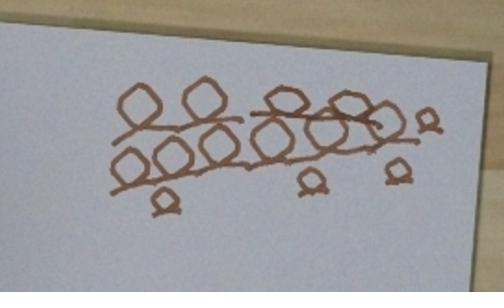

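{"method": "move", "body": {
  "target": [
    [0,0,0,0,0,0,1,0,0,-0.0024,0,0.0043,0.2362,-0.9],
    [0,0,0,0,0,0,1,0,0,0.0348,0,0.0468,0.2482,-0.9],
    [0,0,0,0,0,0,1,-0.0151,0,0.0348,0,0.0468,0.2482,-0.9],
    [0,0,0,0,0,0,1,-0.0151,0,0.0418,0,0.0564,0.2548,-0.9],
    [0,0,0,0,0,0,1,-0.0151,0,0.0478,0,0.0647,0.2584,-0.9],
    [0,0,0,0,0,0,1,-0.0151,0,0.0511,0,0.0692,0.2599,-0.9],
    [0,0,0,0,0,0,1,-0.0151,0,0.0591,0,0.0805,0.2489,-0.9],
    [0,0,0,0,0,0,1,-0.0151,0,0.0649,0,0.0886,0.2454,-0.9],
    [0,0,0,0,0,0,1,-0.0151,0,0.0471,0,0.0718,0.2404,-0.9],
    [0,0,0,0,0,0,1,-0.0151,0,0.0413,0,0.0637,0.2368,-0.9],
    [0,0,0,0,0,0,1,-0.0151,0,0.0333,0,0.0524,0.2478,-0.9],
    [0,0,0,0,0,0,1,-0.0151,0,0.0275,0,0.0444,0.2514,-0.9],
    [0,0,0,0,0,0,1,-0.0151,0,0.0453,0,0.0612,0.2564,-0.9],
    [0,0,0,0,0,0,1,-0.0151,0,0.0478,0,0.0647,0.2584,-0.9],
    [0,0,0,0,0,0,1,-0.0151,0,0.0502,0,0.068,0.2681,-0.9]
  ],
  "speed": [0.8,0.07,0.2,0.05,0.05,0.05,0.1,0.05,0.15,0.05,0.1,0.05,0.15,0.05,0.05],
  "blend": [0.01,0,0,0.004,0.003,0.004,0.004,0.004,0.004,0.004,0.004,0.004,0.004,0.002,0]
}}

Scene clock: 353.17 s.
left_arm: end_effector_position=(+0.3943, +0.3350, +0.1104) grip_measured=+1.000 grip_effort_nm=0.00 end_effector_quat_wxyz=(+0.619, -0.015, +0.785, -0.003) | right_arm: end_effector_position=(+0.3955, +0.0576, +0.0858) grip_measured=-0.784 grip_effort_nm=-1.03 end_effector_quat_wxyz=(+0.586, -0.293, +0.716, +0.241)
Joint positions: left_arm=[1.014 -0.037 1.582 -0.053 0.332 -0.05 0.094] | right_arm=[0.973 0.002 2.162 -0.002 0.99 0.794 0.01]
Joint torques (N m): left_arm=[1.69 0.06 -6.43 -0.02 5.23 -0.12] | right_arm=[1.57 -0.02 -7.64 0.02 7.36 0.53]
Heat: left arm: 44 °C; right arm: 44 °C.
Joint targets: left_arm=[1.021 -0.037 1.573 -0.053 0.341 -0.050] | right_arm=[0.962 0.000 2.172 0.000 1.017 0.800]
move: done; blend cut to 0.0039 rad at target 13

{"method": "move", "body": {
  "target": [
    [0,0,0,0,0,0,1,0,0,0.0085,0,0.0121,0.0057,-0.9],
    [0,0,0,0,0,0,1,0,0,0.0112,0,0.0158,0.0068,-0.9],
    [0,0,0,0,0,0,1,0,0,0.0183,0,0.0259,-0.0042,-0.9],
    [0,0,0,0,0,0,1,0,0,0.0233,0,0.0331,-0.0074,-0.9],
    [0,0,0,0,0,0,1,0,0,0.0055,0,0.0163,-0.0118,-0.9],
    [0,0,0,0,0,0,1,0,0,0.0005,0,0.0091,-0.0149,-0.9],
    [0,0,0,0,0,0,1,0,0,-0.0066,0,-0.001,-0.0039,-0.9],
    [0,0,0,0,0,0,1,0,0,-0.0116,0,-0.008,-0.0008,-0.9],
    [0,0,0,0,0,0,1,0,0,0.0062,0,0.0088,0.0036,-0.9],
    [0,0,0,0,0,0,1,0,0,0.0085,0,0.0121,0.0057,-0.9],
    [0,0,0,0,0,0,1,0,0,0.0086,0,0.0122,0.0126,-0.9],
    [0,0,0,0,0,0,1,0.0151,0,0.0086,0,0.0122,0.0126,-0.9]
  ],
  "speed": [0.05,0.05,0.1,0.05,0.15,0.05,0.1,0.05,0.15,0.05,0.05,0.4],
  "blend": [0.004,0.004,0.004,0.004,0.004,0.004,0.004,0.004,0.004,0.002,0,0]
}}

Scene clock: 359.63 s.
left_arm: end_effector_position=(+0.3943, +0.3350, +0.1104) grip_measured=+1.000 grip_effort_nm=0.00 end_effector_quat_wxyz=(+0.619, -0.015, +0.785, -0.003) | right_arm: end_effector_position=(+0.3908, +0.0755, +0.1049) grip_measured=-0.784 grip_effort_nm=-1.03 end_effector_quat_wxyz=(+0.614, -0.292, +0.685, +0.262)
Joint positions: left_arm=[1.014 -0.037 1.582 -0.053 0.332 -0.05 0.094] | right_arm=[1.06 0.001 2.186 -0.001 1.017 0.822 0.01]
Joint torques (N m): left_arm=[1.67 0.05 -6.57 -0.01 5.3 -0.08] | right_arm=[1.92 -0.02 -8.2 0.01 7.36 0.5]
Heat: left arm: 44 °C; right arm: 44 °C.
Joint targets: left_arm=[1.021 -0.037 1.573 -0.053 0.341 -0.050] | right_arm=[1.090 0.000 2.192 0.000 1.044 0.828]
move: done; blend cut to 0.0037 rad at target 9

{"method": "move", "body": {
  "target": [
    [0,0,0,0,0,0,1,0,0,-0.0802,0,-0.1005,-0.049,-0.9],
    [0,0,0,0,0,0,1,0,0,-0.043,0,-0.0585,-0.023,-0.9],
    [0,0,0,0,0,0,1,-0.0151,0,-0.043,0,-0.0585,-0.023,-0.9],
    [0,0,0,0,0,0,1,-0.0151,0,-0.0396,0,-0.0539,-0.0186,-0.9],
    [0,0,0,0,0,0,1,-0.0151,0,-0.0351,0,-0.0479,-0.0157,-0.9],
    [0,0,0,0,0,0,1,-0.0151,0,-0.0327,0,-0.0446,-0.0145,-0.9],
    [0,0,0,0,0,0,1,-0.0151,0,-0.0261,0,-0.0355,-0.0255,-0.9],
    [0,0,0,0,0,0,1,-0.0151,0,-0.0214,0,-0.0291,-0.0285,-0.9],
    [0,0,0,0,0,0,1,-0.0151,0,-0.0392,0,-0.0459,-0.0327,-0.9],
    [0,0,0,0,0,0,1,-0.0151,0,-0.0439,0,-0.0523,-0.0357,-0.9],
    [0,0,0,0,0,0,1,-0.0151,0,-0.0505,0,-0.0614,-0.0247,-0.9],
    [0,0,0,0,0,0,1,-0.0151,0,-0.0551,0,-0.0676,-0.0217,-0.9],
    [0,0,0,0,0,0,1,-0.0151,0,-0.0373,0,-0.0508,-0.0175,-0.9],
    [0,0,0,0,0,0,1,-0.0151,0,-0.0351,0,-0.0479,-0.0157,-0.9],
    [0,0,0,0,0,0,1,-0.0151,0,-0.0317,0,-0.0432,-0.0094,-0.9]
  ],
  "speed": [0.5,0.07,0.2,0.05,0.05,0.05,0.1,0.05,0.15,0.05,0.1,0.05,0.15,0.05,0.05],
  "blend": [0.01,0,0,0.003,0.003,0.003,0.004,0.004,0.004,0.004,0.004,0.004,0.004,0.002,0]
}}

Scene clock: 367.10 s.
left_arm: end_effector_position=(+0.3943, +0.3350, +0.1104) grip_measured=+1.000 grip_effort_nm=0.00 end_effector_quat_wxyz=(+0.619, -0.015, +0.785, -0.003) | right_arm: end_effector_position=(+0.3817, +0.0487, +0.0854) grip_measured=-0.784 grip_effort_nm=-1.03 end_effector_quat_wxyz=(+0.578, -0.297, +0.721, +0.239)
Joint positions: left_arm=[1.014 -0.037 1.582 -0.053 0.332 -0.05 0.094] | right_arm=[0.972 0.001 2.111 0.001 0.921 0.801 0.01]
Joint torques (N m): left_arm=[1.67 0.01 -6.61 -0.02 5.33 -0.05] | right_arm=[1.57 -0.02 -7.34 0.01 7.28 0.5]
Heat: left arm: 44 °C; right arm: 44 °C.
Joint targets: left_arm=[1.021 -0.037 1.573 -0.053 0.341 -0.050] | right_arm=[0.962 0.000 2.121 0.000 0.948 0.807]
move: done; blend cut to 0.0032 rad at target 13

{"method": "move", "body": {
  "target": [
    [0,0,0,0,0,0,1,0,0,0.0061,0,0.008,0.0039,-0.9],
    [0,0,0,0,0,0,1,0,0,0.0085,0,0.0114,0.0049,-0.9],
    [0,0,0,0,0,0,1,0,0,0.0151,0,0.0205,-0.0061,-0.9],
    [0,0,0,0,0,0,1,0,0,0.0198,0,0.0269,-0.0091,-0.9],
    [0,0,0,0,0,0,1,0,0,0.002,0,0.0101,-0.0133,-0.9],
    [0,0,0,0,0,0,1,0,0,-0.0027,0,0.0037,-0.0163,-0.9],
    [0,0,0,0,0,0,1,0,0,-0.0093,0,-0.0054,-0.0053,-0.9],
    [0,0,0,0,0,0,1,0,0,-0.0139,0,-0.0118,-0.0023,-0.9],
    [0,0,0,0,0,0,1,0,0,0.0039,0,0.005,0.0019,-0.9],
    [0,0,0,0,0,0,1,0,0,0.0061,0,0.008,0.0039,-0.9],
    [0,0,0,0,0,0,1,0,0,0.0084,0,0.0112,0.0097,-0.9]
  ],
  "speed": [0.05,0.05,0.1,0.05,0.15,0.05,0.1,0.05,0.15,0.05,0.05],
  "blend": [0.003,0.003,0.004,0.004,0.004,0.004,0.004,0.004,0.004,0.002,0]
}}

Scene clock: 371.10 s.
left_arm: end_effector_position=(+0.3943, +0.3350, +0.1104) grip_measured=+1.000 grip_effort_nm=0.00 end_effector_quat_wxyz=(+0.619, -0.015, +0.785, -0.003) | right_arm: end_effector_position=(+0.3775, +0.0612, +0.0858) grip_measured=-0.784 grip_effort_nm=-1.03 end_effector_quat_wxyz=(+0.578, -0.304, +0.716, +0.246)
Joint positions: left_arm=[1.014 -0.037 1.582 -0.053 0.332 -0.05 0.094] | right_arm=[0.972 0.001 2.129 0.001 0.946 0.822 0.01]
Joint torques (N m): left_arm=[1.68 0.06 -6.52 -0.02 5.19 -0.01] | right_arm=[1.57 -0.02 -7.43 -0.01 7.31 0.49]
Heat: left arm: 44 °C; right arm: 44 °C.
Joint targets: left_arm=[1.021 -0.037 1.573 -0.053 0.341 -0.050] | right_arm=[0.962 0.000 2.139 0.000 0.973 0.828]
move: done; blend cut to 0.0033 rad at target 9

{"method": "move", "body": {
  "target": [
    [0,0,0,0,0,0,1,0,0,0.0059,0,0.0077,0.0049,-0.9],
    [0,0,0,0,0,0,1,0,0,0.0081,0,0.0107,0.006,-0.9],
    [0,0,0,0,0,0,1,0,0,0.0147,0,0.0199,-0.005,-0.9],
    [0,0,0,0,0,0,1,0,0,0.0194,0,0.0264,-0.008,-0.9],
    [0,0,0,0,0,0,1,0,0,0.0016,0,0.0096,-0.0122,-0.9],
    [0,0,0,0,0,0,1,0,0,-0.0031,0,0.0031,-0.0152,-0.9],
    [0,0,0,0,0,0,1,0,0,-0.0097,0,-0.0061,-0.0042,-0.9],
    [0,0,0,0,0,0,1,0,0,-0.0143,0,-0.0125,-0.0012,-0.9],
    [0,0,0,0,0,0,1,0,0,0.0035,0,0.0043,0.003,-0.9],
    [0,0,0,0,0,0,1,0,0,0.0066,0,0.0086,0.0045,-0.9]
  ],
  "speed": [0.05,0.05,0.1,0.05,0.15,0.05,0.1,0.05,0.15,0.05],
  "blend": [0.003,0.003,0.004,0.004,0.004,0.004,0.004,0.004,0.004,0]
}}

{"method": "move", "body": {
  "target": [
    [0,0,0,0,0,0,1,0,0,0.0016,0,0.0023,0.0009,-0.9],
    [0,0,0,0,0,0,1,0,0,0.0056,0,0.0079,-0.0101,-0.9],
    [0,0,0,0,0,0,1,0,0,0.0084,0,0.0117,-0.0119,-0.9],
    [0,0,0,0,0,0,1,0,0,-0.0094,0,-0.0051,-0.0144,-0.9],
    [0,0,0,0,0,0,1,0,0,-0.0122,0,-0.0089,-0.0162,-0.9],
    [0,0,0,0,0,0,1,0,0,-0.0162,0,-0.0145,-0.0052,-0.9],
    [0,0,0,0,0,0,1,0,0,-0.0189,0,-0.0183,-0.0034,-0.9],
    [0,0,0,0,0,0,1,0,0,-0.0011,0,-0.0015,-0.0009,-0.9],
    [0,0,0,0,0,0,1,0,0,0,0,0,0,-0.9],
    [0,0,0,0,0,0,1,0,0,0.0019,0,0.0027,0.0055,-0.9]
  ],
  "speed": [0.05,0.1,0.05,0.15,0.05,0.1,0.05,0.15,0.05,0.05],
  "blend": [0.002,0.003,0.003,0.003,0.003,0.003,0.003,0.003,0.001,0]
}}

Scene clock: 375.70 s.
left_arm: end_effector_position=(+0.3943, +0.3350, +0.1104) grip_measured=+1.000 grip_effort_nm=0.00 end_effector_quat_wxyz=(+0.619, -0.015, +0.785, -0.003) | right_arm: end_effector_position=(+0.3769, +0.0679, +0.0857) grip_measured=-0.784 grip_effort_nm=-1.03 end_effector_quat_wxyz=(+0.579, -0.307, +0.713, +0.250)
Joint positions: left_arm=[1.014 -0.037 1.582 -0.053 0.332 -0.05 0.094] | right_arm=[0.972 0.001 2.144 0.001 0.966 0.831 0.01]
Joint torques (N m): left_arm=[1.64 0.03 -6.52 -0.02 5.33 -0.09] | right_arm=[1.57 -0.02 -7.5 -0.01 7.31 0.57]
Heat: left arm: 44 °C; right arm: 44 °C.
Joint targets: left_arm=[1.021 -0.037 1.573 -0.053 0.341 -0.050] | right_arm=[0.962 0.000 2.154 0.000 0.992 0.838]
move: done

Scene clock: 378.00 s.
left_arm: end_effector_position=(+0.3943, +0.3350, +0.1104) grip_measured=+1.000 grip_effort_nm=0.00 end_effector_quat_wxyz=(+0.619, -0.015, +0.785, -0.003) | right_arm: end_effector_position=(+0.3724, +0.0740, +0.0858) grip_measured=-0.784 grip_effort_nm=-1.03 end_effector_quat_wxyz=(+0.578, -0.311, +0.710, +0.254)
Joint positions: left_arm=[1.014 -0.037 1.582 -0.053 0.332 -0.05 0.094] | right_arm=[0.971 0.001 2.148 0.001 0.972 0.845 0.01]
Joint torques (N m): left_arm=[1.64 0.04 -6.48 -0.06 5.3 -0.05] | right_arm=[1.58 -0.02 -7.54 -0.02 7.28 0.5]
Heat: left arm: 44 °C; right arm: 44 °C.
Joint targets: left_arm=[1.021 -0.037 1.573 -0.053 0.341 -0.050] | right_arm=[0.962 0.000 2.158 0.000 0.998 0.851]
move: done; blend cut to 0.0017 rad at target 8

{"method": "move", "body": {
  "target": [
    [0,0,0,0,0,0,1,0,0,0.0013,0,0.0018,0.0018,-0.9],
    [0,0,0,0,0,0,1,0,0,0.004,0,0.0056,0.0023,-0.9],
    [0,0,0,0,0,0,1,0,0,0.0055,0,0.0076,0.0029,-0.9],
    [0,0,0,0,0,0,1,0,0,0.0102,0,0.0142,-0.0081,-0.9],
    [0,0,0,0,0,0,1,0,0,0.0136,0,0.0189,-0.0102,-0.9],
    [0,0,0,0,0,0,1,0,0,-0.0042,0,0.0021,-0.0131,-0.9],
    [0,0,0,0,0,0,1,0,0,-0.0076,0,-0.0026,-0.0151,-0.9],
    [0,0,0,0,0,0,1,0,0,-0.0123,0,-0.0092,-0.0041,-0.9],
    [0,0,0,0,0,0,1,0,0,-0.0157,0,-0.0138,-0.0021,-0.9],
    [0,0,0,0,0,0,1,0,0,0.0021,0,0.003,0.0008,-0.9],
    [0,0,0,0,0,0,1,0,0,0.004,0,0.0056,0.0023,-0.9],
    [0,0,0,0,0,0,1,0,0,0.0052,0,0.0072,0.0058,-0.9]
  ],
  "speed": [0.05,0.05,0.05,0.1,0.05,0.15,0.05,0.1,0.05,0.15,0.05,0.05],
  "blend": [0.002,0.002,0.002,0.003,0.003,0.003,0.003,0.003,0.003,0.003,0.002,0]
}}

{"method": "move", "body": {
  "target": [
    [0,0,0,0,0,0,1,0,0,0.0039,0,0.0055,0.0028,-0.9],
    [0,0,0,0,0,0,1,0,0,0.0052,0,0.0073,0.0033,-0.9],
    [0,0,0,0,0,0,1,0,0,0.0095,0,0.0133,-0.0077,-0.9],
    [0,0,0,0,0,0,1,0,0,0.0126,0,0.0176,-0.0096,-0.9],
    [0,0,0,0,0,0,1,0,0,-0.0052,0,0.0008,-0.0122,-0.9],
    [0,0,0,0,0,0,1,0,0,-0.0083,0,-0.0035,-0.0141,-0.9],
    [0,0,0,0,0,0,1,0,0,-0.0126,0,-0.0095,-0.0031,-0.9],
    [0,0,0,0,0,0,1,0,0,-0.0156,0,-0.0137,-0.0012,-0.9],
    [0,0,0,0,0,0,1,0,0,0.0022,0,0.0031,0.0014,-0.9],
    [0,0,0,0,0,0,1,0,0,0.0039,0,0.0055,0.0028,-0.9],
    [0,0,0,0,0,0,1,0,0,0.0049,0,0.0069,0.0065,-0.9]
  ],
  "speed": [0.05,0.05,0.1,0.05,0.15,0.05,0.1,0.05,0.15,0.05,0.05],
  "blend": [0.002,0.002,0.003,0.003,0.003,0.003,0.003,0.003,0.003,0.002,0]
}}

Scene clock: 384.07 s.
left_arm: end_effector_position=(+0.3943, +0.3350, +0.1104) grip_measured=+1.000 grip_effort_nm=0.00 end_effector_quat_wxyz=(+0.619, -0.015, +0.785, -0.003) | right_arm: end_effector_position=(+0.3693, +0.0812, +0.0855) grip_measured=-0.784 grip_effort_nm=-1.03 end_effector_quat_wxyz=(+0.577, -0.315, +0.708, +0.258)
Joint positions: left_arm=[1.014 -0.037 1.582 -0.053 0.332 -0.05 0.094] | right_arm=[0.971 0.001 2.159 0.001 0.986 0.857 0.01]
Joint torques (N m): left_arm=[1.65 0.07 -6.43 -0.02 5.31 -0.03] | right_arm=[1.58 -0.01 -7.6 -0.01 7.45 0.51]
Heat: left arm: 44 °C; right arm: 44 °C.
Joint targets: left_arm=[1.021 -0.037 1.573 -0.053 0.341 -0.050] | right_arm=[0.962 0.000 2.170 0.000 1.014 0.863]
move: done; blend cut to 0.0029 rad at target 10

Scene clock: 386.60 s.
left_arm: end_effector_position=(+0.3943, +0.3350, +0.1104) grip_measured=+1.000 grip_effort_nm=0.00 end_effector_quat_wxyz=(+0.619, -0.015, +0.785, -0.003) | right_arm: end_effector_position=(+0.3656, +0.0894, +0.0862) grip_measured=-0.784 grip_effort_nm=-1.03 end_effector_quat_wxyz=(+0.577, -0.320, +0.704, +0.263)
Joint positions: left_arm=[1.014 -0.037 1.582 -0.053 0.332 -0.05 0.094] | right_arm=[0.971 0.001 2.169 0.001 1.002 0.872 0.01]
Joint torques (N m): left_arm=[1.65 0 -6.53 -0.03 5.26 -0.14] | right_arm=[1.58 -0.01 -7.6 -0.01 7.41 0.58]
Heat: left arm: 44 °C; right arm: 44 °C.
Joint targets: left_arm=[1.021 -0.037 1.573 -0.053 0.341 -0.050] | right_arm=[0.962 0.000 2.181 0.000 1.029 0.878]
move: done; blend cut to 0.0027 rad at target 9

{"method": "move", "body": {
  "target": [
    [0,0,0,0,0,0,1,0,0,0.0041,0,0.0057,0.0020,-0.9],
    [0,0,0,0,0,0,1,0,0,0.0057,0,0.0080,0.0027,-0.9],
    [0,0,0,0,0,0,1,0,0,0.0113,0,0.0159,-0.0083,-0.9],
    [0,0,0,0,0,0,1,0,0,0.0153,0,0.0215,-0.0108,-0.9],
    [0,0,0,0,0,0,1,0,0,-0.0025,0,0.0047,-0.0142,-0.9],
    [0,0,0,0,0,0,1,0,0,-0.0065,0,-0.0009,-0.0166,-0.9],
    [0,0,0,0,0,0,1,0,0,-0.0121,0,-0.0088,-0.0056,-0.9],
    [0,0,0,0,0,0,1,0,0,-0.0160,0,-0.0144,-0.0032,-0.9],
    [0,0,0,0,0,0,1,0,0,0.0018,0,0.0025,0.0002,-0.9],
    [0,0,0,0,0,0,1,0,0,0.0041,0,0.0057,0.0020,-0.9],
    [0,0,0,0,0,0,1,0,0,0.0041,0,0.0057,0.0063,-0.9]
  ],
  "speed": [0.05,0.05,0.1,0.05,0.15,0.05,0.1,0.05,0.15,0.05,0.05],
  "blend": [0.002,0.003,0.003,0.003,0.003,0.003,0.003,0.003,0.003,0.002,0]
}}

Scene clock: 392.63 s.
left_arm: end_effector_position=(+0.3943, +0.3350, +0.1104) grip_measured=+1.000 grip_effort_nm=0.00 end_effector_quat_wxyz=(+0.619, -0.015, +0.785, -0.003) | right_arm: end_effector_position=(+0.3618, +0.0961, +0.0854) grip_measured=-0.784 grip_effort_nm=-1.03 end_effector_quat_wxyz=(+0.576, -0.324, +0.701, +0.267)
Joint positions: left_arm=[1.014 -0.037 1.582 -0.053 0.332 -0.05 0.094] | right_arm=[0.971 0.001 2.179 0.001 1.014 0.885 0.01]
Joint torques (N m): left_arm=[1.71 0.03 -6.45 -0.03 5.2 -0.13] | right_arm=[1.58 -0.01 -7.76 -0.01 7.5 0.61]
Heat: left arm: 44 °C; right arm: 44 °C.
Joint targets: left_arm=[1.021 -0.037 1.573 -0.053 0.341 -0.050] | right_arm=[0.962 0.000 2.190 0.000 1.042 0.892]
move: done; blend cut to 0.0026 rad at target 2

{"method": "move", "body": {
  "target": [
    [0,0,0,0,0,0,1,0,0,0,0,0,0.0061,-0.9],
    [0,0,0,0,0,0,1,0,0,0.0007,0,0.0010,0.0066,-0.9],
    [0,0,0,0,0,0,1,0,0,0.0054,0,0.0076,-0.0044,-0.9],
    [0,0,0,0,0,0,1,0,0,0.0088,0,0.0124,-0.0065,-0.9],
    [0,0,0,0,0,0,1,0,0,-0.0090,0,-0.0044,-0.0093,-0.9],
    [0,0,0,0,0,0,1,0,0,-0.0124,0,-0.0092,-0.0114,-0.9],
    [0,0,0,0,0,0,1,0,0,-0.0171,0,-0.0158,-0.0004,-0.9],
    [0,0,0,0,0,0,1,0,0,-0.0205,0,-0.0205,0.0017,-0.9],
    [0,0,0,0,0,0,1,0,0,-0.0027,0,-0.0037,0.0046,-0.9],
    [0,0,0,0,0,0,1,0,0,0,0,0,0.0061,-0.9]
  ],
  "speed": [0.05,0.05,0.1,0.05,0.15,0.05,0.1,0.05,0.15,0.05],
  "blend": [0.002,0.003,0.003,0.003,0.003,0.003,0.003,0.003,0.003,0]
}}

{"method": "show_instructions", "body": {

}}

Scene clock: 397.10 s.
left_arm: end_effector_position=(+0.3943, +0.3350, +0.1104) grip_measured=+1.000 grip_effort_nm=0.00 end_effector_quat_wxyz=(+0.619, -0.015, +0.785, -0.003) | right_arm: end_effector_position=(+0.3558, +0.1015, +0.0863) grip_measured=-0.784 grip_effort_nm=-1.03 end_effector_quat_wxyz=(+0.575, -0.329, +0.698, +0.272)
Joint positions: left_arm=[1.014 -0.037 1.582 -0.053 0.332 -0.05 0.094] | right_arm=[0.971 0.001 2.179 0.001 1.015 0.899 0.01]
Joint torques (N m): left_arm=[1.64 0.04 -6.39 -0.06 5.19 0.05] | right_arm=[1.59 -0.01 -7.69 -0.01 7.42 0.57]
Heat: left arm: 44 °C; right arm: 44 °C.
Joint targets: left_arm=[1.021 -0.037 1.573 -0.053 0.341 -0.050] | right_arm=[0.962 0.000 2.190 0.000 1.042 0.906]
move: done; blend cut to 0.0011 rad at target 1, 0.0011 rad at target 2

Reference images for this scene: drawing.

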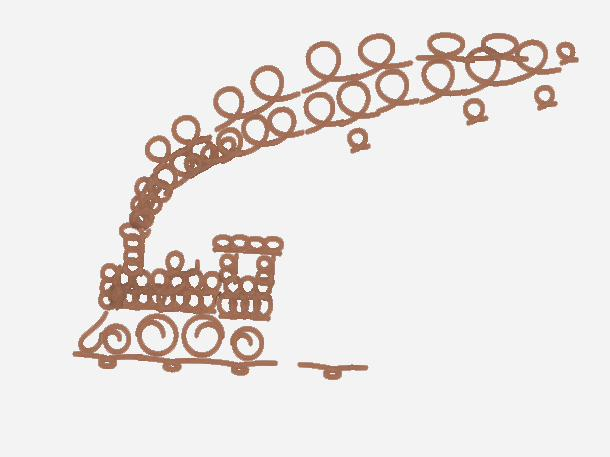

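{"method": "move", "body": {
  "target": [
    [0,0,0,0,0,0,1,0,0,0.0013,0,0.0018,0.0058,-0.9],
    [0,0,0,0,0,0,1,0,0,0.0024,0,0.0034,0.0063,-0.9],
    [0,0,0,0,0,0,1,0,0,0.0067,0,0.0094,-0.0047,-0.9],
    [0,0,0,0,0,0,1,0,0,0.0098,0,0.0138,-0.0066,-0.9],
    [0,0,0,0,0,0,1,0,0,-0.0080,0,-0.0030,-0.0092,-0.9],
    [0,0,0,0,0,0,1,0,0,-0.0111,0,-0.0074,-0.0111,-0.9],
    [0,0,0,0,0,0,1,0,0,-0.0154,0,-0.0134,-0.0001,-0.9],
    [0,0,0,0,0,0,1,0,0,-0.0185,0,-0.0177,0.0018,-0.9],
    [0,0,0,0,0,0,1,0,0,-0.0007,0,-0.0009,0.0044,-0.9],
    [0,0,0,0,0,0,1,0,0,0.0013,0,0.0018,0.0058,-0.9]
  ],
  "speed": [0.05,0.05,0.1,0.05,0.15,0.05,0.1,0.05,0.15,0.05],
  "blend": [0.002,0.003,0.003,0.003,0.003,0.003,0.003,0.003,0.003,0]
}}

Scene clock: 400.93 s.
left_arm: end_effector_position=(+0.3943, +0.3350, +0.1104) grip_measured=+1.000 grip_effort_nm=0.00 end_effector_quat_wxyz=(+0.619, -0.015, +0.785, -0.003) | right_arm: end_effector_position=(+0.3513, +0.1063, +0.0854) grip_measured=-0.784 grip_effort_nm=-1.03 end_effector_quat_wxyz=(+0.573, -0.333, +0.696, +0.275)
Joint positions: left_arm=[1.014 -0.037 1.582 -0.053 0.332 -0.05 0.094] | right_arm=[0.971 0.001 2.183 0.001 1.019 0.91 0.01]
Joint torques (N m): left_arm=[1.66 0.02 -6.48 -0.03 5.22 -0.03] | right_arm=[1.58 -0.02 -7.86 -0.01 7.39 0.68]
Heat: left arm: 44 °C; right arm: 44 °C.
Joint targets: left_arm=[1.021 -0.037 1.573 -0.053 0.341 -0.050] | right_arm=[0.962 0.000 2.193 0.000 1.046 0.918]
move: done; blend cut to 0.0018 rad at target 1, 0.0018 rad at target 2


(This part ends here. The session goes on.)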